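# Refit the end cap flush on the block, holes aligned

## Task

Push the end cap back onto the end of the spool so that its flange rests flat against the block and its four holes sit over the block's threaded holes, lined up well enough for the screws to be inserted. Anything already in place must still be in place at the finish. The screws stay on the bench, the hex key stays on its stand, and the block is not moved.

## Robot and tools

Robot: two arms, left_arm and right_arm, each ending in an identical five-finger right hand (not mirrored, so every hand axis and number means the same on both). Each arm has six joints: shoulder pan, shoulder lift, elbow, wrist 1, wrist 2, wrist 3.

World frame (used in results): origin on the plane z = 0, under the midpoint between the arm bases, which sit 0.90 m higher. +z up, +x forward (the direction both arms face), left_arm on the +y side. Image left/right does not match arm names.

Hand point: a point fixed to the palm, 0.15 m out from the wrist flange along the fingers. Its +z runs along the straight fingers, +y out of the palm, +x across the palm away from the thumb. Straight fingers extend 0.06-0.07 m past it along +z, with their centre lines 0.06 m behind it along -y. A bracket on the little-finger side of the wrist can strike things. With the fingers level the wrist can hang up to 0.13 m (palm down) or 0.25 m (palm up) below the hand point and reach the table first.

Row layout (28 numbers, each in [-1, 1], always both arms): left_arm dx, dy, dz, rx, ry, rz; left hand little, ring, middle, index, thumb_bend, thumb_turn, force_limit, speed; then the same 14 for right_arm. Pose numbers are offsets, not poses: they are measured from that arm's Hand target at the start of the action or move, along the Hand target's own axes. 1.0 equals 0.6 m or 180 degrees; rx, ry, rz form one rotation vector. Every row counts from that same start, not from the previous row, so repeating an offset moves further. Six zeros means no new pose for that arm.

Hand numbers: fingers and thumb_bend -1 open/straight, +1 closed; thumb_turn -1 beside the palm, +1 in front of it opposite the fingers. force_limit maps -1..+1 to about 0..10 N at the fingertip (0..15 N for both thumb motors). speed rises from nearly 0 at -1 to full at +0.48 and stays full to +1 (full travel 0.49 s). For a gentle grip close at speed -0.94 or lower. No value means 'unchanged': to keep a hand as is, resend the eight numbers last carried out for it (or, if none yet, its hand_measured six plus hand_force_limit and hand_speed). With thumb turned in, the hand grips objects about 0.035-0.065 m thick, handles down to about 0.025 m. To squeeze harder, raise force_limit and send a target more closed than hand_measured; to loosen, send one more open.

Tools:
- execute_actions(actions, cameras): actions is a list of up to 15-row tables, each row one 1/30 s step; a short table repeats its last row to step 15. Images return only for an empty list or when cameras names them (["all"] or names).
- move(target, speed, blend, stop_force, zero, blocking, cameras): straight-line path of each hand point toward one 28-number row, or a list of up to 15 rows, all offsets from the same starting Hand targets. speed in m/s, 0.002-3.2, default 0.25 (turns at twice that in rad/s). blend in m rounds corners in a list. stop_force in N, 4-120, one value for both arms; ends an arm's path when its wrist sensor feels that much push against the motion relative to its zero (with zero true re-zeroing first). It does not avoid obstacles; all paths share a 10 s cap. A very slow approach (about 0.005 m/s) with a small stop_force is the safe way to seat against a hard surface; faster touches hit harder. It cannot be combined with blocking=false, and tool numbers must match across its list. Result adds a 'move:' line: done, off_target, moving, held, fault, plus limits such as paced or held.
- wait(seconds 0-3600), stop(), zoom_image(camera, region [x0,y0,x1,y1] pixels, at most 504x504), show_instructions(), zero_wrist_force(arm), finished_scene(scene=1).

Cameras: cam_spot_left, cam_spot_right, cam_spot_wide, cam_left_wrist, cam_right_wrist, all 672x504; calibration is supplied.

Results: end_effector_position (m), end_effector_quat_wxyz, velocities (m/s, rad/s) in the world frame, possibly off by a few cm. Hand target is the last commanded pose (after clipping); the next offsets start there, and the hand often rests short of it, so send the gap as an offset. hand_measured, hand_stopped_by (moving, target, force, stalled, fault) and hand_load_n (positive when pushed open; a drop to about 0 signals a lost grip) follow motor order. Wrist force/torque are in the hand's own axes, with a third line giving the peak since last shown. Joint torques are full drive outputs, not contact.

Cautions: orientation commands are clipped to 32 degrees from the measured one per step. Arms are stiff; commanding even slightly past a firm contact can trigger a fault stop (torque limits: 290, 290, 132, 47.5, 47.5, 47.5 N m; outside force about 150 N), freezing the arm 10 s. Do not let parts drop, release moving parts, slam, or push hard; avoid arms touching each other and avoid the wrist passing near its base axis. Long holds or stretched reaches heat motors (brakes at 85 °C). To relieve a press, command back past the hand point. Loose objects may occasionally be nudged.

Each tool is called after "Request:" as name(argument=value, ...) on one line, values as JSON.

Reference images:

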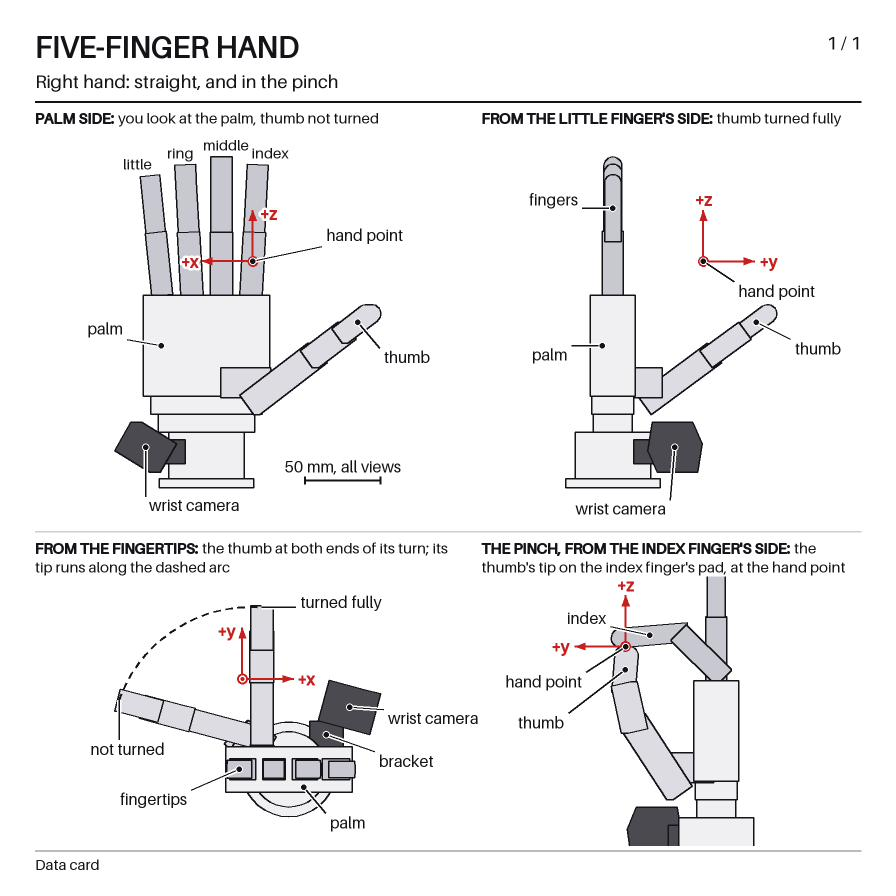

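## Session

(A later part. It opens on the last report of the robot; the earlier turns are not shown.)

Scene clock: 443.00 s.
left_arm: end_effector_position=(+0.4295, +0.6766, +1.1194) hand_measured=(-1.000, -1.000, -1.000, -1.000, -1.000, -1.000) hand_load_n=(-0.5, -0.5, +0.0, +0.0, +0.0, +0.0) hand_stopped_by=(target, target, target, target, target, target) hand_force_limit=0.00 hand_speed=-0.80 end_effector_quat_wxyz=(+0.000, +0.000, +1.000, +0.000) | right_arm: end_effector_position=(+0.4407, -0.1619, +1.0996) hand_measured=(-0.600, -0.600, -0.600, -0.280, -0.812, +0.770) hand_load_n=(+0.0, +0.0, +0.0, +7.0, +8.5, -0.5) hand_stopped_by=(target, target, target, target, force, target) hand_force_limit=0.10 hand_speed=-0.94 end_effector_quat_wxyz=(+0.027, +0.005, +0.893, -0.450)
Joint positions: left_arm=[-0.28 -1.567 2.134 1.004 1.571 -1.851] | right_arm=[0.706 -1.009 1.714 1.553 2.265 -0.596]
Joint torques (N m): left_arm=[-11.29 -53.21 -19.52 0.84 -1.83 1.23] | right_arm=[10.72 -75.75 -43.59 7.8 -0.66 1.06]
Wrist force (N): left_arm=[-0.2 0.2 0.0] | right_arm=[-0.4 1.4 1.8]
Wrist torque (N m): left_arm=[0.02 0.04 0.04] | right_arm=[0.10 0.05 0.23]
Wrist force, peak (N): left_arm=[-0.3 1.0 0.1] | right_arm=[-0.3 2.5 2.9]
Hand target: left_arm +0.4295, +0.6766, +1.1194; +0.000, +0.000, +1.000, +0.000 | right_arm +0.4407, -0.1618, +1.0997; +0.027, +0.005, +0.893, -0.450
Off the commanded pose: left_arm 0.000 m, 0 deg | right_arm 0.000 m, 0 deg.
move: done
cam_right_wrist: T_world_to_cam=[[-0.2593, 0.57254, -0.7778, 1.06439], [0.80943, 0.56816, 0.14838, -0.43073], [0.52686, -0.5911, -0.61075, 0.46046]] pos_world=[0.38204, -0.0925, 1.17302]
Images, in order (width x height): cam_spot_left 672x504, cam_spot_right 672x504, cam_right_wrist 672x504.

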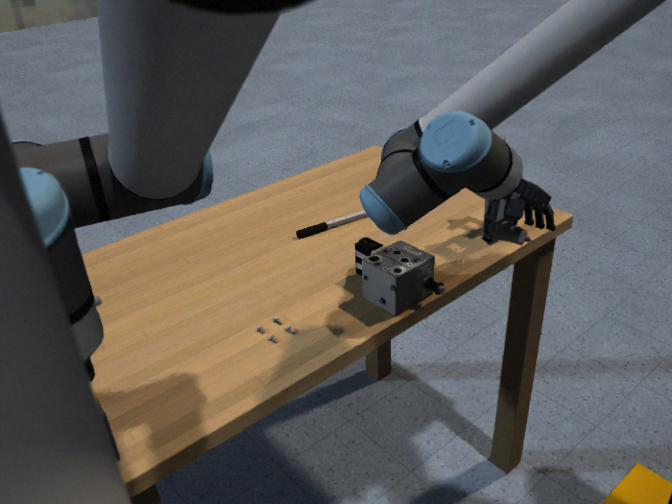

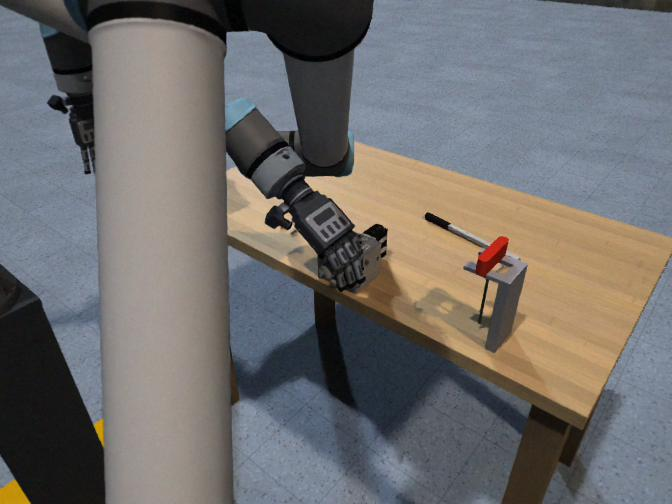

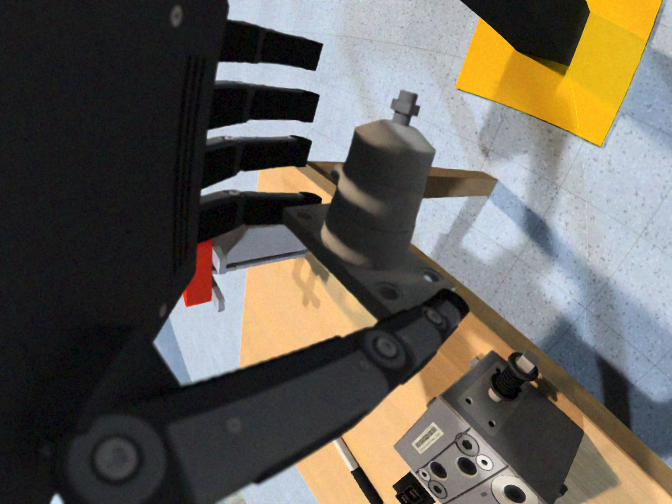

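Request:
move(target=[0,0,0,0,0,0,-1,-1,-1,-1,-1,-1,0,-0.8,-0.0372,0.2517,0.0227,0.0006,0.001,0.0126,-0.6,-0.6,-0.6,-0.28,-0.45,0.77,0.1,-0.94], cameras=["cam_right_wrist","cam_spot_right","cam_spot_left"], speed=0.08)

Request:
zoom_image(camera="cam_spot_left", region=[360, 200, 500, 320])

Request:
zoom_image(camera="cam_spot_right", region=[280, 210, 400, 310])

Scene clock: 473.13 s.
left_arm: end_effector_position=(+0.4295, +0.6766, +1.1194) hand_measured=(-1.000, -1.000, -1.000, -1.000, -1.000, -1.000) hand_load_n=(+0.0, +0.0, +0.0, +0.0, +0.0, +0.0) hand_stopped_by=(target, target, target, target, target, target) hand_force_limit=0.00 hand_speed=-0.80 end_effector_quat_wxyz=(+0.000, +0.000, +1.000, +0.000) | right_arm: end_effector_position=(+0.4687, -0.0823, +0.9716) hand_measured=(-0.600, -0.600, -0.600, -0.280, -0.812, +0.770) hand_load_n=(+0.0, +0.0, +0.0, +7.0, +8.5, -0.5) hand_stopped_by=(target, target, target, target, force, target) hand_force_limit=0.10 hand_speed=-0.94 end_effector_quat_wxyz=(+0.035, +0.024, +0.892, -0.450)
Joint positions: left_arm=[-0.28 -1.567 2.134 1.004 1.571 -1.851] | right_arm=[0.765 -0.764 1.559 1.502 2.225 -0.496]
Joint torques (N m): left_arm=[-14.03 -54.3 -20.33 0.59 -1.81 -0.7] | right_arm=[-12.63 -88.04 -14.09 6.27 1.66 -2.97]
Wrist force (N): left_arm=[-0.3 0.8 0.2] | right_arm=[-0.5 1.8 1.6]
Wrist torque (N m): left_arm=[0.11 0.04 0.06] | right_arm=[0.15 0.08 0.02]
Wrist force, peak (N): left_arm=[0.2 0.7 0.8] | right_arm=[-0.5 3.0 2.1]
Hand target: left_arm +0.4295, +0.6766, +1.1194; +0.000, +0.000, +1.000, +0.000 | right_arm +0.4687, -0.0824, +0.9716; +0.035, +0.024, +0.892, -0.450
Off the commanded pose: left_arm 0.000 m, 0 deg | right_arm 0.000 m, 0 deg.
move: done
cam_right_wrist: T_world_to_cam=[[-0.22025, 0.57929, -0.7848, 0.91552], [0.81914, 0.54668, 0.17364, -0.51059], [0.52962, -0.60462, -0.59493, 0.39682]] pos_world=[0.40972, -0.0113, 1.04323]
Images, in order (width x height): cam_spot_left 672x504, cam_spot_right 672x504, cam_right_wrist 672x504.

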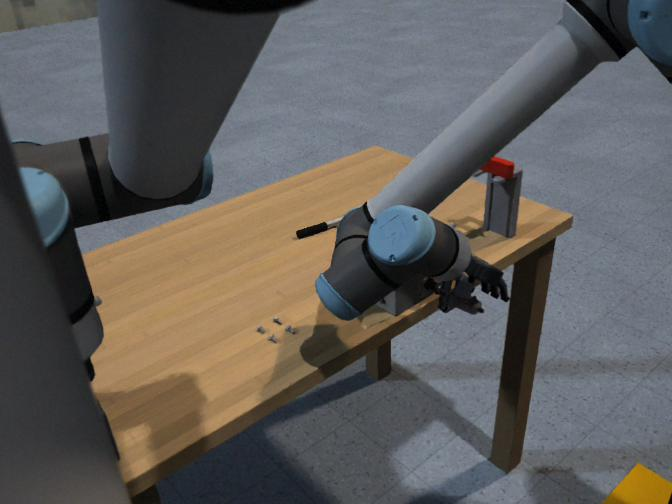

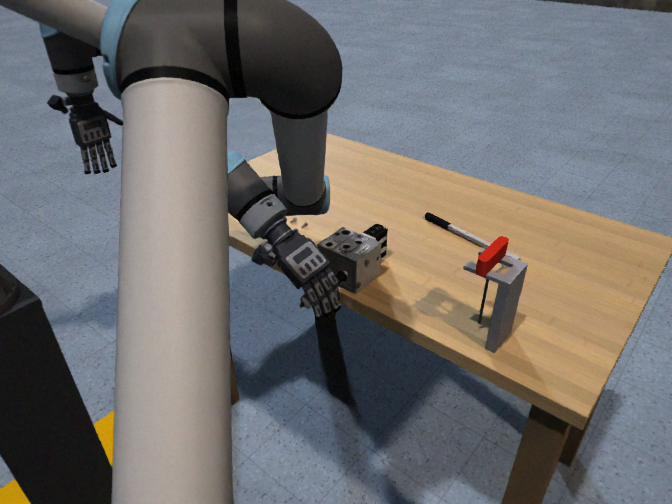

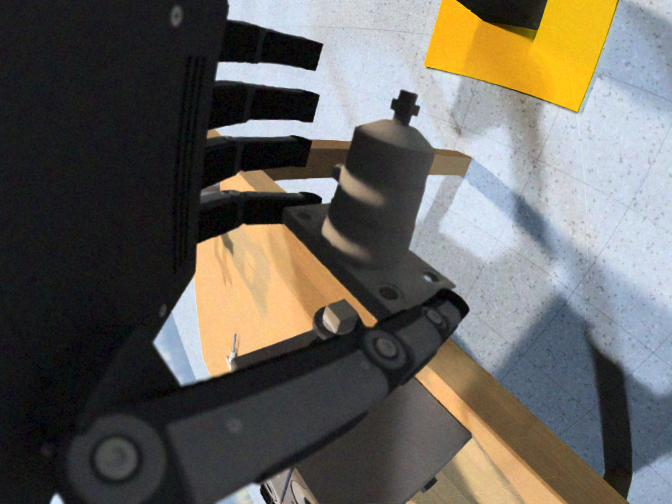

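Scaled by 3.600 from the camera's image (finer frame: 960x720).

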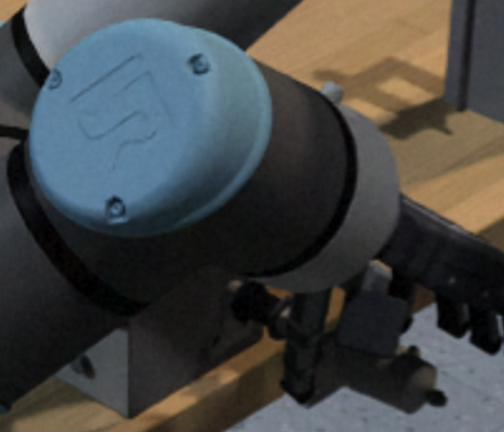

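Scaled by 4.200 from the camera's image (finer frame: 960x720).

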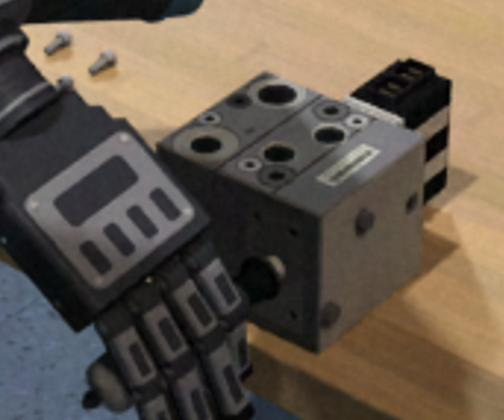

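Request:
zoom_image(camera="cam_right_wrist", region=[270, 180, 480, 390])

Scaled by 2.400 from the camera's image (finer frame: 960x720).

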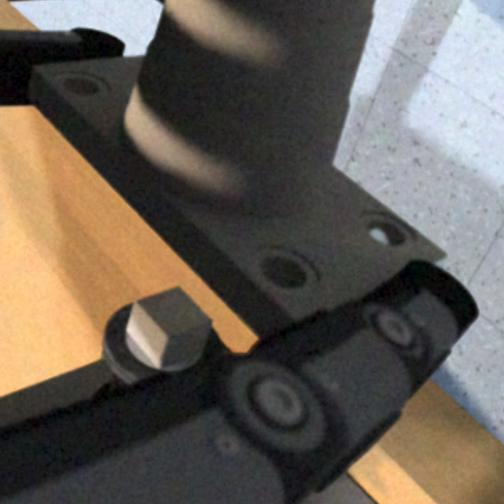

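Request:
zoom_image(camera="cam_spot_right", region=[325, 240, 375, 290])

Request:
zoom_image(camera="cam_spot_right", region=[285, 275, 335, 325])

Scaled by 10.080 from the camera's image (finer frame: 960x720).

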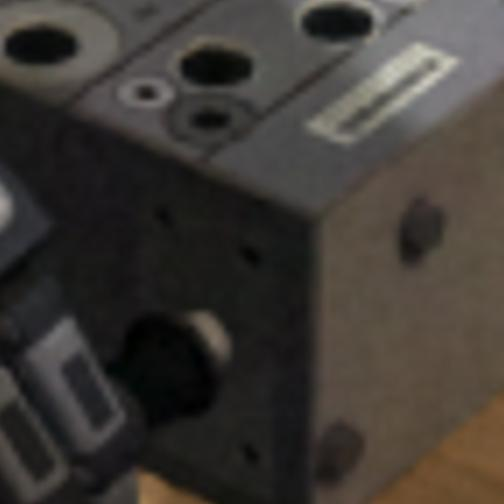

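Scaled by 10.080 from the camera's image (finer frame: 960x720).

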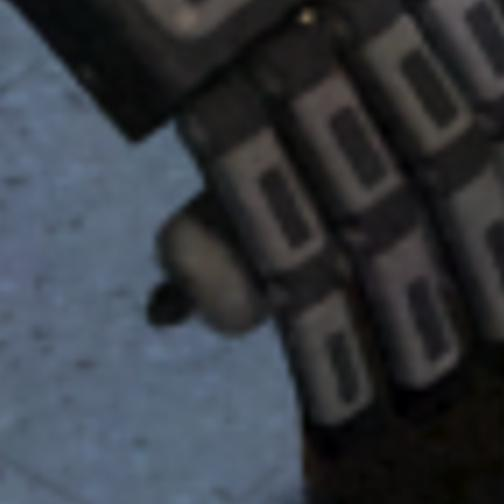

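Request:
move(target=[0,0,0,0,0,0,-1,-1,-1,-1,-1,-1,0,-0.8,-0.0498,0.0036,0.0022,0,0,0,-0.6,-0.6,-0.6,-0.28,-0.45,0.77,0.1,-0.94], cameras=["cam_right_wrist","cam_spot_right"], speed=0.02, stop_force=5)

Request:
zoom_image(camera="cam_right_wrist", region=[270, 180, 480, 390])

Scene clock: 494.27 s.
left_arm: end_effector_position=(+0.4295, +0.6766, +1.1194) hand_measured=(-1.000, -1.000, -1.000, -1.000, -1.000, -1.000) hand_load_n=(+0.0, -0.5, +0.0, +0.0, +0.0, +0.0) hand_stopped_by=(target, target, target, target, target, target) hand_force_limit=0.00 hand_speed=-0.80 end_effector_quat_wxyz=(+0.000, +0.000, +1.000, +0.000) | right_arm: end_effector_position=(+0.4987, -0.0825, +0.9716) hand_measured=(-0.600, -0.600, -0.600, -0.280, -0.812, +0.770) hand_load_n=(+0.0, +0.0, +0.0, +7.0, +8.5, -0.5) hand_stopped_by=(target, target, target, target, force, target) hand_force_limit=0.10 hand_speed=-0.94 end_effector_quat_wxyz=(+0.035, +0.024, +0.892, -0.450)
Joint positions: left_arm=[-0.28 -1.567 2.134 1.004 1.571 -1.851] | right_arm=[0.738 -0.744 1.514 1.511 2.243 -0.522]
Joint torques (N m): left_arm=[-13.14 -54.92 -19.64 1.04 -2.01 -1.79] | right_arm=[10.45 -89.62 -17.05 1.07 -1.99 2]
Wrist force (N): left_arm=[0.0 0.5 0.3] | right_arm=[-0.8 1.9 1.7]
Wrist torque (N m): left_arm=[0.05 0.00 0.06] | right_arm=[0.18 0.09 0.18]
Wrist force, peak (N): left_arm=[-0.3 1.0 0.3] | right_arm=[-0.7 1.9 2.4]
Hand target: left_arm +0.4295, +0.6766, +1.1194; +0.000, +0.000, +1.000, +0.000 | right_arm +0.4987, -0.0825, +0.9716; +0.035, +0.024, +0.892, -0.450
Off the commanded pose: left_arm 0.000 m, 0 deg | right_arm 0.000 m, 0 deg.
move: done
cam_right_wrist: T_world_to_cam=[[-0.22069, 0.57893, -0.78495, 0.92264], [0.81916, 0.54685, 0.17301, -0.53435], [0.52941, -0.60481, -0.59492, 0.38083]] pos_world=[0.43972, -0.0116, 1.04323]
Images, in order (width x height): cam_spot_right 672x504, cam_right_wrist 672x504.

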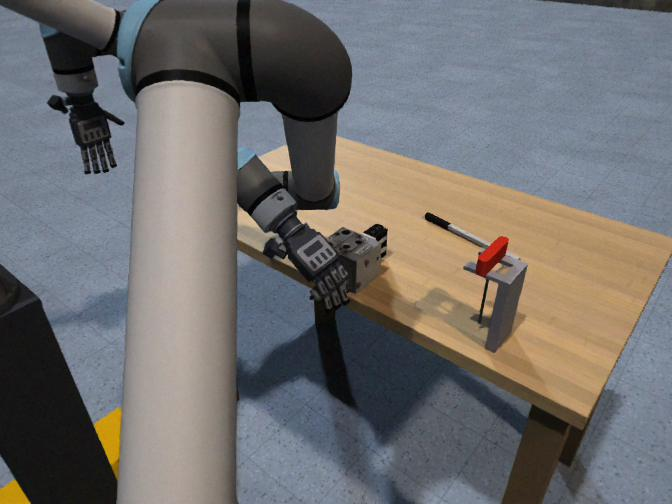

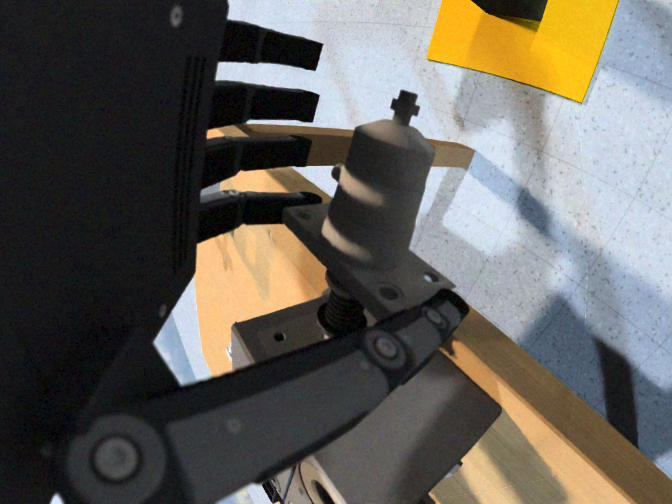

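Scaled by 2.400 from the camera's image (finer frame: 960x720).

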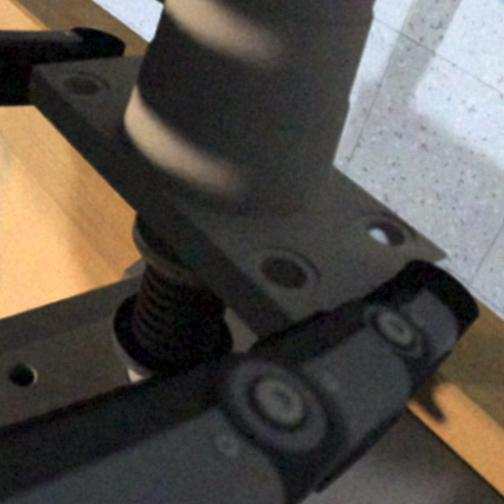

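Request:
move(target=[0,0,0,0,0,0,-1,-1,-1,-1,-1,-1,0,-0.8,-0.0132,0.0021,0.001,0,0,0,-0.6,-0.6,-0.6,-0.28,-0.45,0.77,0.1,-0.94], cameras=["cam_right_wrist","cam_spot_right"], speed=0.01, stop_force=4)

Request:
zoom_image(camera="cam_right_wrist", region=[270, 180, 480, 390])

Scene clock: 508.97 s.
left_arm: end_effector_position=(+0.4295, +0.6766, +1.1194) hand_measured=(-1.000, -1.000, -1.000, -1.000, -1.000, -1.000) hand_load_n=(+0.0, -0.5, +0.0, +0.0, +0.0, +0.0) hand_stopped_by=(target, target, target, target, target, target) hand_force_limit=0.00 hand_speed=-0.80 end_effector_quat_wxyz=(+0.000, +0.000, +1.000, +0.000) | right_arm: end_effector_position=(+0.5068, -0.0824, +0.9709) hand_measured=(-0.600, -0.600, -0.600, -0.280, -0.812, +0.770) hand_load_n=(+0.0, +0.0, +0.0, +7.0, +8.0, -0.5) hand_stopped_by=(target, target, target, target, force, target) hand_force_limit=0.10 hand_speed=-0.94 end_effector_quat_wxyz=(+0.035, +0.024, +0.892, -0.450)
Joint positions: left_arm=[-0.28 -1.567 2.134 1.004 1.571 -1.851] | right_arm=[0.731 -0.737 1.502 1.514 2.247 -0.529]
Joint torques (N m): left_arm=[-9.61 -53.02 -19.83 0.78 -1.42 -1.17] | right_arm=[4.89 -88.74 -19.78 5.73 -0.83 0.74]
Wrist force (N): left_arm=[-0.3 0.2 -0.1] | right_arm=[-0.6 1.8 2.2]
Wrist torque (N m): left_arm=[0.03 0.05 0.04] | right_arm=[0.15 0.05 0.19]
Wrist force, peak (N): left_arm=[0.3 1.2 0.2] | right_arm=[-0.7 2.2 2.1]
Hand target: left_arm +0.4295, +0.6766, +1.1194; +0.000, +0.000, +1.000, +0.000 | right_arm +0.5067, -0.0824, +0.9709; +0.035, +0.024, +0.892, -0.450
Off the commanded pose: left_arm 0.000 m, 0 deg | right_arm 0.000 m, 0 deg.
move: done
cam_right_wrist: T_world_to_cam=[[-0.22069, 0.57893, -0.78495, 0.92368], [0.81916, 0.54685, 0.17301, -0.54096], [0.52941, -0.60481, -0.59492, 0.37619]] pos_world=[0.44782, -0.0114, 1.04243]
Images, in order (width x height): cam_spot_right 672x504, cam_right_wrist 672x504.

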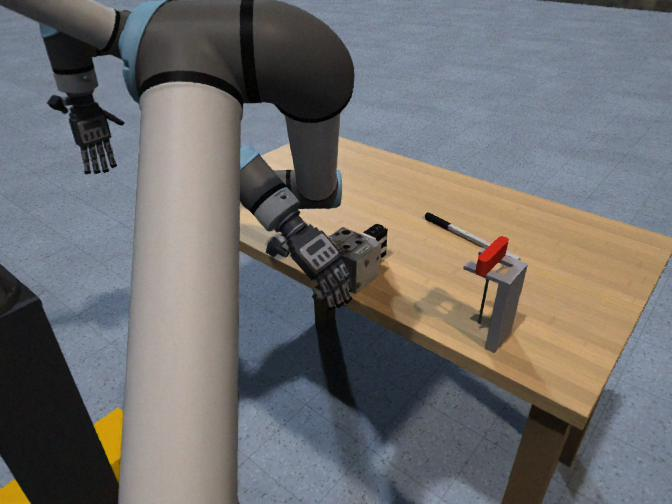

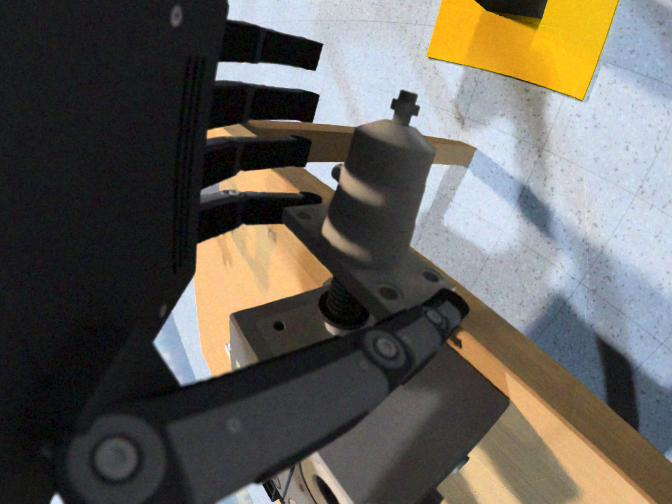

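Scaled by 2.400 from the camera's image (finer frame: 960x720).

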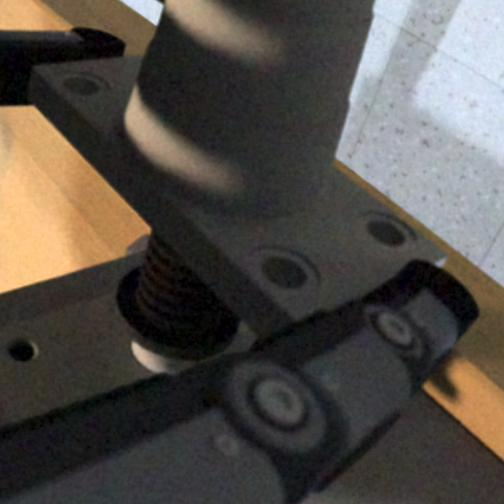

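Request:
move(target=[0,0,0,0,0,0,-1,-1,-1,-1,-1,-1,0,-0.8,-0.0199,0.0017,0.0005,0,0,0,-0.6,-0.6,-0.6,-0.28,-0.45,0.77,0.1,-0.94], cameras=["cam_right_wrist","cam_spot_right"], speed=0.01, stop_force=4)

Request:
zoom_image(camera="cam_right_wrist", region=[270, 180, 480, 390])

Scene clock: 513.53 s.
left_arm: end_effector_position=(+0.4295, +0.6766, +1.1194) hand_measured=(-1.000, -1.000, -1.000, -1.000, -1.000, -1.000) hand_load_n=(+0.0, -0.5, +0.0, +0.0, +0.0, +0.0) hand_stopped_by=(target, target, target, target, target, target) hand_force_limit=0.00 hand_speed=-0.80 end_effector_quat_wxyz=(+0.000, +0.000, +1.000, +0.000) | right_arm: end_effector_position=(+0.5108, -0.0823, +0.9709) hand_measured=(-0.600, -0.600, -0.600, -0.280, -0.812, +0.770) hand_load_n=(+0.0, +0.0, +0.0, +7.0, +8.0, -1.5) hand_stopped_by=(target, target, target, target, force, target) hand_force_limit=0.10 hand_speed=-0.94 end_effector_quat_wxyz=(+0.035, +0.024, +0.892, -0.450)
Joint positions: left_arm=[-0.28 -1.567 2.134 1.004 1.571 -1.851] | right_arm=[0.728 -0.734 1.495 1.515 2.249 -0.532]
Joint torques (N m): left_arm=[-10.85 -53.66 -19.67 1.47 -1.31 -1.09] | right_arm=[9.87 -90.51 -18.1 0.35 -1.55 3.57]
Wrist force (N): left_arm=[0.1 0.3 0.0] | right_arm=[0.5 2.0 2.0]
Wrist torque (N m): left_arm=[0.04 0.00 0.06] | right_arm=[0.19 0.08 0.16]
Wrist force, peak (N): left_arm=[0.0 1.0 0.7] | right_arm=[4.1 1.4 1.6]
Hand target: left_arm +0.4295, +0.6766, +1.1194; +0.000, +0.000, +1.000, +0.000 | right_arm +0.5108, -0.0823, +0.9709; +0.035, +0.024, +0.892, -0.450 (not the last commanded pose)
Off the commanded pose: left_arm 0.000 m, 0 deg | right_arm 0.008 m, 0 deg.
move: contact (right_arm)
cam_right_wrist: T_world_to_cam=[[-0.22069, 0.57893, -0.78495, 0.92458], [0.81916, 0.54685, 0.17301, -0.54431], [0.52941, -0.60481, -0.59492, 0.37419]] pos_world=[0.45182, -0.0113, 1.04253]
Images, in order (width x height): cam_spot_right 672x504, cam_right_wrist 672x504.

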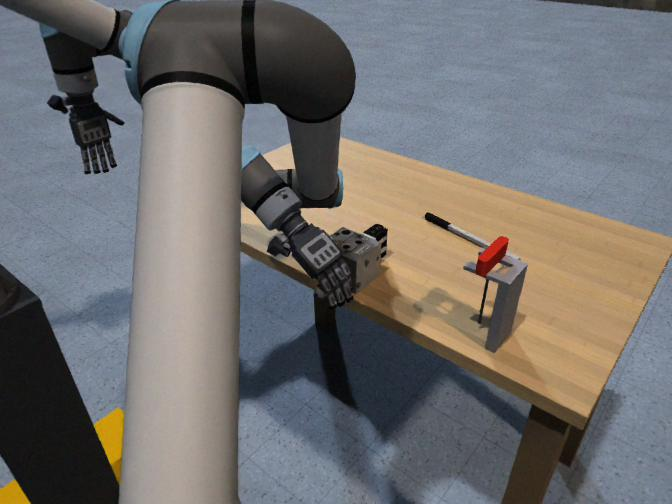

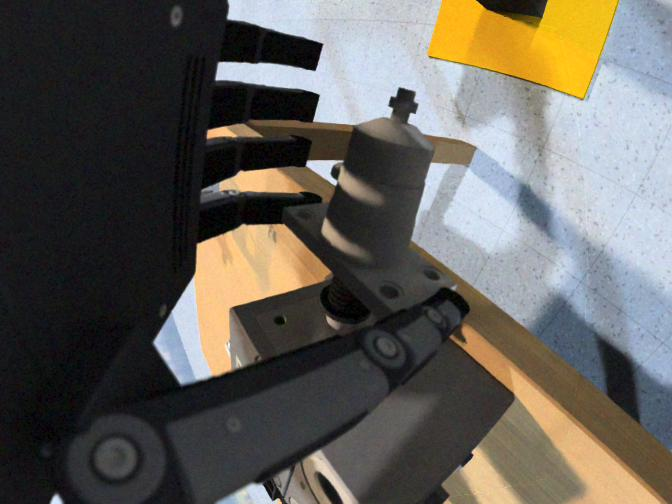

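Scaled by 2.400 from the camera's image (finer frame: 960x720).

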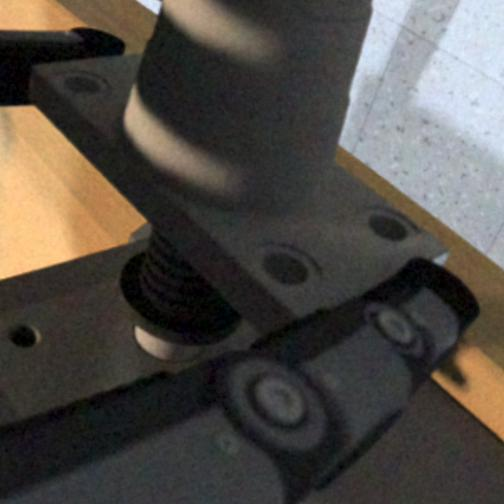

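Request:
zoom_image(camera="cam_spot_right", region=[325, 240, 375, 290])

Request:
zoom_image(camera="cam_spot_right", region=[300, 270, 350, 320])

Scaled by 10.080 from the camera's image (finer frame: 960x720).

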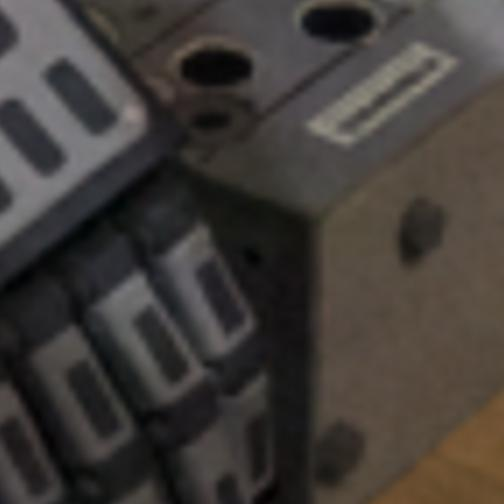

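Scaled by 10.080 from the camera's image (finer frame: 960x720).

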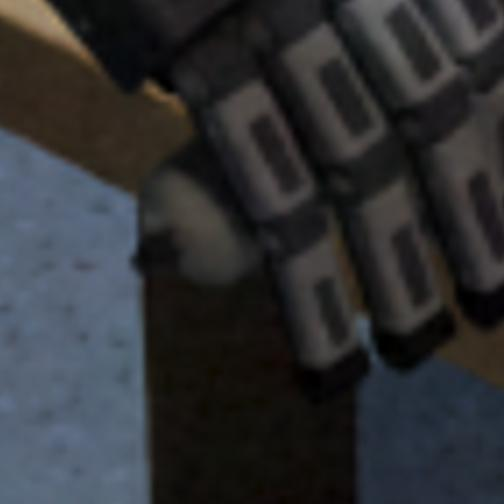

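Request:
move(target=[[0,0,0,0,0,0,-1,-1,-1,-1,-1,-1,0,-0.8,0.0026,0.0001,0.0021,0,0,0,-0.6,-0.6,-0.6,-0.28,-0.45,0.77,0.1,-0.94],[0,0,0,0,0,0,-1,-1,-1,-1,-1,-1,0,-0.8,-0.0123,0.0014,0.0024,0,0,0,-0.6,-0.6,-0.6,-0.28,-0.45,0.77,0.1,-0.94]], speed=0.008, stop_force=4)

Scene clock: 528.67 s.
left_arm: end_effector_position=(+0.4295, +0.6766, +1.1194) hand_measured=(-1.000, -1.000, -1.000, -1.000, -1.000, -1.000) hand_load_n=(+0.0, +0.0, +0.0, +0.0, +0.0, +0.0) hand_stopped_by=(target, target, target, target, target, target) hand_force_limit=0.00 hand_speed=-0.80 end_effector_quat_wxyz=(+0.000, +0.000, +1.000, +0.000) | right_arm: end_effector_position=(+0.5183, -0.0830, +0.9700) hand_measured=(-0.600, -0.600, -0.600, -0.280, -0.812, +0.770) hand_load_n=(+0.0, +0.0, +0.0, +8.5, +6.5, -1.0) hand_stopped_by=(target, target, target, target, force, target) hand_force_limit=0.10 hand_speed=-0.94 end_effector_quat_wxyz=(+0.035, +0.024, +0.892, -0.450)
Joint positions: left_arm=[-0.28 -1.567 2.134 1.004 1.571 -1.851] | right_arm=[0.72 -0.729 1.484 1.516 2.254 -0.539]
Joint torques (N m): left_arm=[-8.91 -52.55 -20.82 1.51 -1.72 -1.43] | right_arm=[2.91 -88.24 -24.97 5.5 0.3 0.4]
Wrist force (N): left_arm=[-0.1 0.2 0.4] | right_arm=[0.2 1.9 5.6]
Wrist torque (N m): left_arm=[-0.01 0.00 0.05] | right_arm=[0.18 0.09 0.16]
Wrist force, peak (N): left_arm=[-0.1 1.0 0.2] | right_arm=[0.1 2.3 5.6]
Hand target: left_arm +0.4295, +0.6766, +1.1194; +0.000, +0.000, +1.000, +0.000 | right_arm +0.5182, -0.0830, +0.9700; +0.035, +0.024, +0.892, -0.450
Off the commanded pose: left_arm 0.000 m, 0 deg | right_arm 0.000 m, 0 deg.
move: done

Request:
move(target=[0,0,0,0,0,0,-1,-1,-1,-1,-1,-1,0,-0.8,0,0,0.0012,0,0,0,-0.6,-0.6,-0.6,-0.28,-0.45,0.77,0.1,-0.94], cameras=["cam_right_wrist"], speed=0.008)

Request:
zoom_image(camera="cam_right_wrist", region=[270, 180, 480, 390])

Scene clock: 531.37 s.
left_arm: end_effector_position=(+0.4295, +0.6766, +1.1194) hand_measured=(-1.000, -1.000, -1.000, -1.000, -1.000, -1.000) hand_load_n=(+0.0, +0.0, +0.0, +0.0, +0.0, +0.0) hand_stopped_by=(target, target, target, target, target, target) hand_force_limit=0.00 hand_speed=-0.80 end_effector_quat_wxyz=(+0.000, +0.000, +1.000, +0.000) | right_arm: end_effector_position=(+0.5182, -0.0836, +0.9695) hand_measured=(-0.600, -0.600, -0.600, -0.280, -0.812, +0.770) hand_load_n=(+0.0, +0.0, +0.0, +7.0, +7.5, -0.5) hand_stopped_by=(target, target, target, target, force, target) hand_force_limit=0.10 hand_speed=-0.94 end_effector_quat_wxyz=(+0.035, +0.024, +0.892, -0.450)
Joint positions: left_arm=[-0.28 -1.567 2.134 1.004 1.571 -1.851] | right_arm=[0.72 -0.729 1.486 1.514 2.254 -0.539]
Joint torques (N m): left_arm=[-10.97 -53.55 -20.36 1.11 -1.46 -1.41] | right_arm=[-14.27 -87.38 -25.8 4.19 2.46 -3.53]
Wrist force (N): left_arm=[0.0 0.2 -0.1] | right_arm=[-0.8 0.4 0.7]
Wrist torque (N m): left_arm=[0.03 0.02 0.05] | right_arm=[0.14 0.09 0.17]
Wrist force, peak (N): left_arm=[-0.1 0.7 0.8] | right_arm=[0.2 2.2 5.9]
Hand target: left_arm +0.4295, +0.6766, +1.1194; +0.000, +0.000, +1.000, +0.000 | right_arm +0.5183, -0.0836, +0.9695; +0.035, +0.024, +0.892, -0.450
Off the commanded pose: left_arm 0.000 m, 0 deg | right_arm 0.000 m, 0 deg.
move: done
cam_right_wrist: T_world_to_cam=[[-0.22062, 0.57897, -0.78493, 0.92583], [0.81918, 0.5468, 0.17308, -0.54949], [0.52941, -0.60481, -0.59492, 0.36865]] pos_world=[0.45922, -0.0126, 1.04113]

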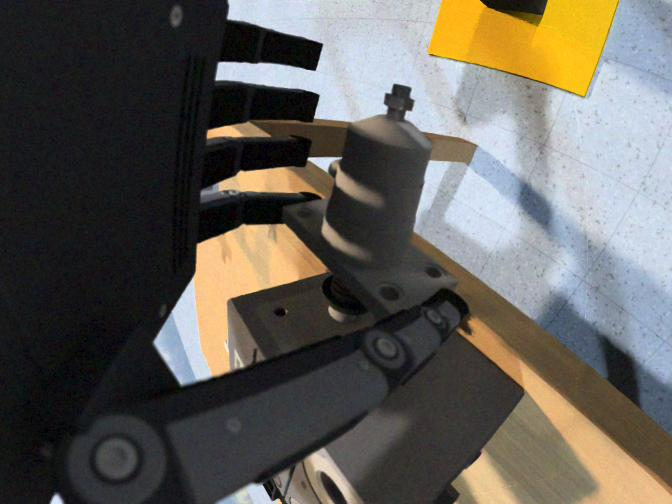

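Scaled by 2.400 from the camera's image (finer frame: 960x720).

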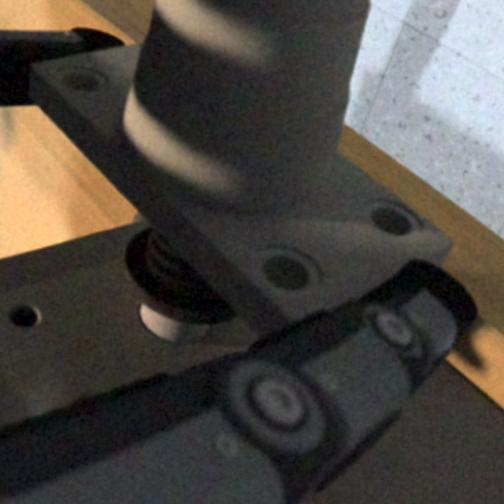

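Request:
move(target=[0,0,0,0,0,0,-1,-1,-1,-1,-1,-1,0,-0.8,-0.0133,0.0011,0.0002,0,0,0,-0.6,-0.6,-0.6,-0.28,-0.45,0.77,0.1,-0.94], speed=0.01, stop_force=6)

Scene clock: 535.37 s.
left_arm: end_effector_position=(+0.4295, +0.6766, +1.1194) hand_measured=(-1.000, -1.000, -1.000, -1.000, -1.000, -1.000) hand_load_n=(+0.0, +0.0, +0.0, +0.0, +0.0, +0.0) hand_stopped_by=(target, target, target, target, target, target) hand_force_limit=0.00 hand_speed=-0.80 end_effector_quat_wxyz=(+0.000, +0.000, +1.000, +0.000) | right_arm: end_effector_position=(+0.5263, -0.0834, +0.9696) hand_measured=(-0.600, -0.600, -0.600, -0.280, -0.812, +0.770) hand_load_n=(+0.0, +0.0, +0.0, +7.5, +7.5, -0.5) hand_stopped_by=(target, target, target, target, force, target) hand_force_limit=0.10 hand_speed=-0.94 end_effector_quat_wxyz=(+0.035, +0.024, +0.892, -0.450)
Joint positions: left_arm=[-0.28 -1.567 2.134 1.004 1.571 -1.851] | right_arm=[0.713 -0.723 1.472 1.518 2.258 -0.546]
Joint torques (N m): left_arm=[-7.56 -52.92 -20.69 1.41 -1.24 -1.4] | right_arm=[3.64 -89.16 -21.21 4.41 -0.57 0.46]
Wrist force (N): left_arm=[0.2 0.5 0.2] | right_arm=[-0.5 1.4 2.5]
Wrist torque (N m): left_arm=[0.05 -0.02 0.07] | right_arm=[0.15 0.08 0.17]
Wrist force, peak (N): left_arm=[-0.6 0.7 0.0] | right_arm=[-0.6 1.6 2.5]
Hand target: left_arm +0.4295, +0.6766, +1.1194; +0.000, +0.000, +1.000, +0.000 | right_arm +0.5263, -0.0834, +0.9696; +0.035, +0.024, +0.892, -0.450
Off the commanded pose: left_arm 0.000 m, 0 deg | right_arm 0.000 m, 0 deg.
move: done

Request:
move(target=[0,0,0,0,0,0,-1,-1,-1,-1,-1,-1,0,-0.8,-0.0166,0.0015,0.0004,0,0,0,-0.6,-0.6,-0.6,-0.28,-0.45,0.77,0.1,-0.94], speed=0.01, stop_force=6, cameras=["cam_right_wrist"])

Request:
zoom_image(camera="cam_right_wrist", region=[230, 180, 480, 390])

Scene clock: 540.83 s.
left_arm: end_effector_position=(+0.4295, +0.6766, +1.1194) hand_measured=(-1.000, -1.000, -1.000, -1.000, -1.000, -1.000) hand_load_n=(+0.0, +0.0, +0.0, +0.0, +0.0, +0.0) hand_stopped_by=(target, target, target, target, target, target) hand_force_limit=0.00 hand_speed=-0.80 end_effector_quat_wxyz=(+0.000, +0.000, +1.000, +0.000) | right_arm: end_effector_position=(+0.5363, -0.0832, +0.9696) hand_measured=(-0.600, -0.600, -0.600, -0.280, -0.812, +0.770) hand_load_n=(+0.0, +0.0, +0.0, +8.0, +6.5, -1.5) hand_stopped_by=(target, target, target, target, force, target) hand_force_limit=0.10 hand_speed=-0.94 end_effector_quat_wxyz=(+0.035, +0.024, +0.892, -0.450)
Joint positions: left_arm=[-0.28 -1.567 2.134 1.004 1.571 -1.851] | right_arm=[0.705 -0.715 1.455 1.522 2.263 -0.554]
Joint torques (N m): left_arm=[-9.04 -52.99 -20.07 1.58 -1.49 -1.42] | right_arm=[5.27 -93.26 -22.44 4.87 -0.76 0.94]
Wrist force (N): left_arm=[-0.2 0.6 0.0] | right_arm=[-0.3 0.7 3.5]
Wrist torque (N m): left_arm=[0.08 0.04 0.05] | right_arm=[0.19 0.06 0.16]
Wrist force, peak (N): left_arm=[0.0 0.9 0.4] | right_arm=[0.0 0.5 3.9]
Hand target: left_arm +0.4295, +0.6766, +1.1194; +0.000, +0.000, +1.000, +0.000 | right_arm +0.5363, -0.0832, +0.9696; +0.035, +0.024, +0.892, -0.450
Off the commanded pose: left_arm 0.000 m, 0 deg | right_arm 0.000 m, 0 deg.
move: done
cam_right_wrist: T_world_to_cam=[[-0.22069, 0.57893, -0.78495, 0.92966], [0.81916, 0.54685, 0.17301, -0.56454], [0.52941, -0.60481, -0.59492, 0.35926]] pos_world=[0.47742, -0.0122, 1.04113]

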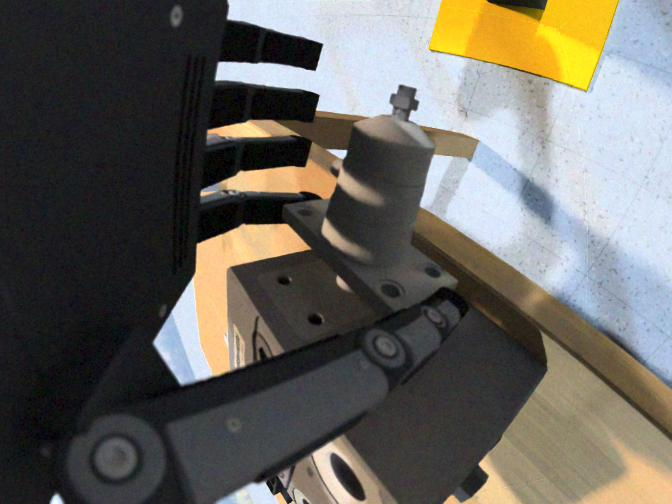

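Scaled by 2.016 from the camera's image (finer frame: 960x720).

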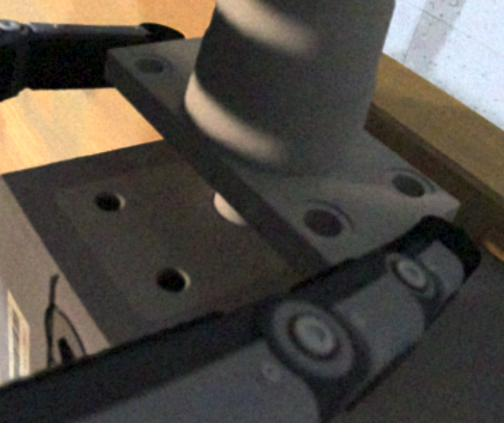

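Request:
move(target=[0,0,0,0,0,0,-1,-1,-1,-1,-1,-1,0,-0.8,0,0,0,0,0,0,-0.2,-0.2,-0.2,-0.28,-0.45,0.77,0.1,-0.6])

Request:
move(target=[[0,0,0,0,0,0,-1,-1,-1,-1,-1,-1,0,-0.8,0.0001,-0.0009,0.0037,-0.0692,0.0061,0.0016,-0.2,-0.2,-0.2,-0.28,-0.45,0.77,0.1,-0.6],[0,0,0,0,0,0,-1,-1,-1,-1,-1,-1,0,-0.8,0.0002,-0.001,0.0075,-0.1384,0.0121,0.0032,-0.2,-0.2,-0.2,-0.28,-0.45,0.77,0.1,-0.6]], speed=0.06, blend=[0.002,0], cameras=["cam_right_wrist","cam_spot_right"])

Scene clock: 551.90 s.
left_arm: end_effector_position=(+0.4295, +0.6766, +1.1194) hand_measured=(-1.000, -1.000, -1.000, -1.000, -1.000, -1.000) hand_load_n=(+0.0, +0.0, +0.0, +0.0, +0.0, +0.0) hand_stopped_by=(target, target, target, target, target, target) hand_force_limit=0.00 hand_speed=-0.80 end_effector_quat_wxyz=(+0.000, +0.000, +1.000, +0.000) | right_arm: end_effector_position=(+0.5363, -0.0832, +0.9696) hand_measured=(-0.200, -0.200, -0.200, -0.280, -0.812, +0.770) hand_load_n=(+0.0, +0.0, +0.0, +8.0, +6.5, -1.0) hand_stopped_by=(target, target, target, target, force, target) hand_force_limit=0.10 hand_speed=-0.60 end_effector_quat_wxyz=(+0.035, +0.024, +0.892, -0.450)
Joint positions: left_arm=[-0.28 -1.567 2.134 1.004 1.571 -1.851] | right_arm=[0.705 -0.715 1.455 1.522 2.263 -0.554]
Joint torques (N m): left_arm=[-7.7 -53.24 -20.61 1.42 -1.52 -1.43] | right_arm=[5.39 -93.9 -18.78 0.83 -1.27 2.44]
Wrist force (N): left_arm=[0.0 0.5 0.0] | right_arm=[-0.1 0.6 3.4]
Wrist torque (N m): left_arm=[0.07 0.02 0.07] | right_arm=[0.18 0.01 0.18]
Wrist force, peak (N): left_arm=[-0.2 1.0 0.0] | right_arm=[-0.3 0.3 4.0]
Hand target: left_arm +0.4295, +0.6766, +1.1194; +0.000, +0.000, +1.000, +0.000 | right_arm +0.5363, -0.0832, +0.9696; +0.035, +0.024, +0.892, -0.450
Off the commanded pose: left_arm 0.000 m, 0 deg | right_arm 0.000 m, 0 deg.
move: done

Scene clock: 555.80 s.
left_arm: end_effector_position=(+0.4295, +0.6766, +1.1194) hand_measured=(-1.000, -1.000, -1.000, -1.000, -1.000, -1.000) hand_load_n=(+0.0, +0.0, +0.0, +0.0, +0.0, +0.0) hand_stopped_by=(target, target, target, target, target, target) hand_force_limit=0.00 hand_speed=-0.80 end_effector_quat_wxyz=(+0.000, +0.000, +1.000, +0.000) | right_arm: end_effector_position=(+0.5362, -0.0872, +0.9673) hand_measured=(-0.200, -0.200, -0.200, -0.282, -0.812, +0.770) hand_load_n=(+0.0, +0.0, +0.0, +9.5, +5.0, -1.5) hand_stopped_by=(target, target, target, target, force, target) hand_force_limit=0.10 hand_speed=-0.60 end_effector_quat_wxyz=(+0.024, +0.029, +0.969, -0.246) end_effector_velocity=(+0.000, -0.001, +0.000) end_effector_angular_velocity=(-0.008, +0.001, +0.001)
Joint positions: left_arm=[-0.28 -1.567 2.134 1.004 1.571 -1.851] | right_arm=[0.589 -0.896 1.583 1.149 1.999 -0.864]
Joint velocities: left_arm=[within noise] | right_arm=[0.002 0.002 -0.002 0.006 0.006 0.003]
Joint torques (N m): left_arm=[-6.74 -52.16 -21.5 1.49 -0.92 -1.4] | right_arm=[7.99 -62.59 -43.18 6.74 2.36 2.53]
Wrist force (N): left_arm=[0.0 0.6 0.2] | right_arm=[-0.9 -2.0 4.4]
Wrist torque (N m): left_arm=[0.07 0.00 0.06] | right_arm=[-0.01 -0.05 0.10]
Wrist force, peak (N): left_arm=[-0.5 0.6 0.4] | right_arm=[-0.9 -2.8 5.4]
Hand target: left_arm +0.4295, +0.6766, +1.1194; +0.000, +0.000, +1.000, +0.000 | right_arm +0.5363, -0.0871, +0.9674; +0.024, +0.029, +0.969, -0.246
Off the commanded pose: left_arm 0.000 m, 0 deg | right_arm 0.000 m, 0 deg.
move: done
cam_right_wrist: T_world_to_cam=[[-0.22683, 0.85619, -0.4642, 0.64743], [0.82203, 0.42392, 0.38021, -0.77452], [0.52232, -0.29534, -0.79997, 0.58467]] pos_world=[0.47815, -0.05332, 1.06274]
Images, in order (width x height): cam_spot_right 672x504, cam_right_wrist 672x504.

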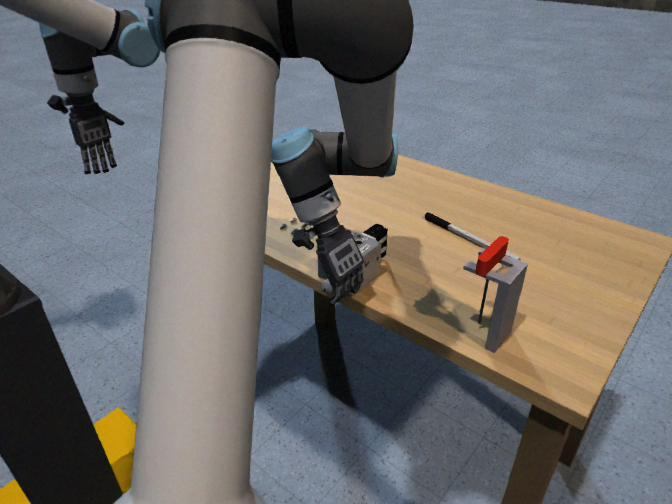

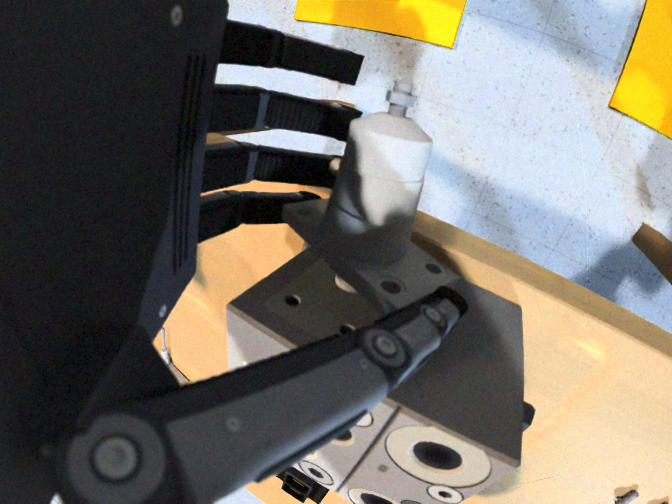

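Request:
move(target=[[0,0,0,0,0,0,-1,-1,-1,-1,-1,-1,0,-0.8,0,-0.0014,0.0045,-0.0692,0.0061,0.0016,-0.2,-0.2,-0.2,-0.28,-0.45,0.77,0.1,-0.6],[0,0,0,0,0,0,-1,-1,-1,-1,-1,-1,0,-0.8,0,-0.0014,0.0085,-0.1384,0.0121,0.0032,-0.2,-0.2,-0.2,-0.28,-0.45,0.77,0.1,-0.6]], speed=0.06, blend=[0.002,0], cameras=["cam_right_wrist","cam_spot_right"])

Request:
zoom_image(camera="cam_right_wrist", region=[230, 180, 480, 390])

Scene clock: 564.77 s.
left_arm: end_effector_position=(+0.4295, +0.6766, +1.1194) hand_measured=(-1.000, -1.000, -1.000, -1.000, -1.000, -1.000) hand_load_n=(+0.0, +0.0, +0.0, +0.0, +0.0, +0.0) hand_stopped_by=(target, target, target, target, target, target) hand_force_limit=0.00 hand_speed=-0.80 end_effector_quat_wxyz=(+0.000, +0.000, +1.000, +0.000) | right_arm: end_effector_position=(+0.5363, -0.0904, +0.9632) hand_measured=(-0.200, -0.200, -0.200, -0.282, -0.812, +0.770) hand_load_n=(+0.0, +0.0, +0.0, +9.5, +5.0, -1.0) hand_stopped_by=(target, target, target, target, force, target) hand_force_limit=0.10 hand_speed=-0.60 end_effector_quat_wxyz=(+0.013, +0.032, +0.999, -0.031)
Joint positions: left_arm=[-0.28 -1.567 2.134 1.004 1.571 -1.851] | right_arm=[0.429 -1.034 1.751 0.859 1.637 -1.077]
Joint torques (N m): left_arm=[-8.98 -53.11 -21.04 1.84 -1.59 -1.41] | right_arm=[11.13 -56.63 -46.41 7.31 -0.29 2.48]
Wrist force (N): left_arm=[0.3 0.5 0.0] | right_arm=[-1.7 -2.6 4.0]
Wrist torque (N m): left_arm=[0.08 -0.03 0.08] | right_arm=[0.01 0.09 0.02]
Wrist force, peak (N): left_arm=[0.0 0.9 0.4] | right_arm=[-1.5 -3.8 4.7]
Hand target: left_arm +0.4295, +0.6766, +1.1194; +0.000, +0.000, +1.000, +0.000 | right_arm +0.5364, -0.0903, +0.9633; +0.013, +0.032, +0.999, -0.031
Off the commanded pose: left_arm 0.000 m, 0 deg | right_arm 0.000 m, 0 deg.
move: done
cam_right_wrist: T_world_to_cam=[[-0.22914, 0.97173, -0.05681, 0.26762], [0.82649, 0.22506, 0.516, -0.92282], [0.5142, 0.07128, -0.8547, 0.67067]] pos_world=[0.47917, -0.10018, 1.0646]
Images, in order (width x height): cam_spot_right 672x504, cam_right_wrist 672x504.

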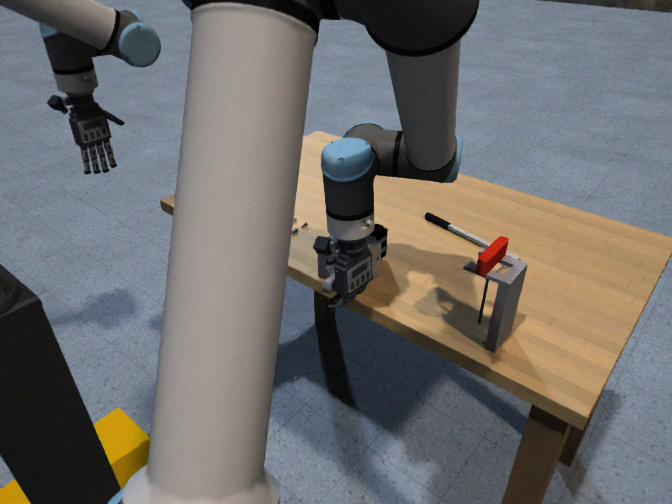

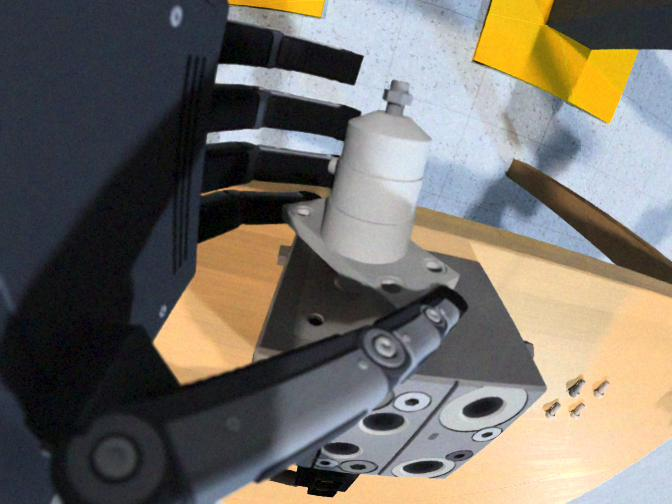

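Scaled by 2.016 from the camera's image (finer frame: 960x720).

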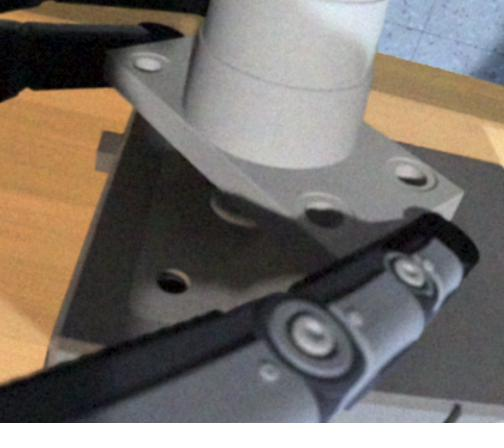

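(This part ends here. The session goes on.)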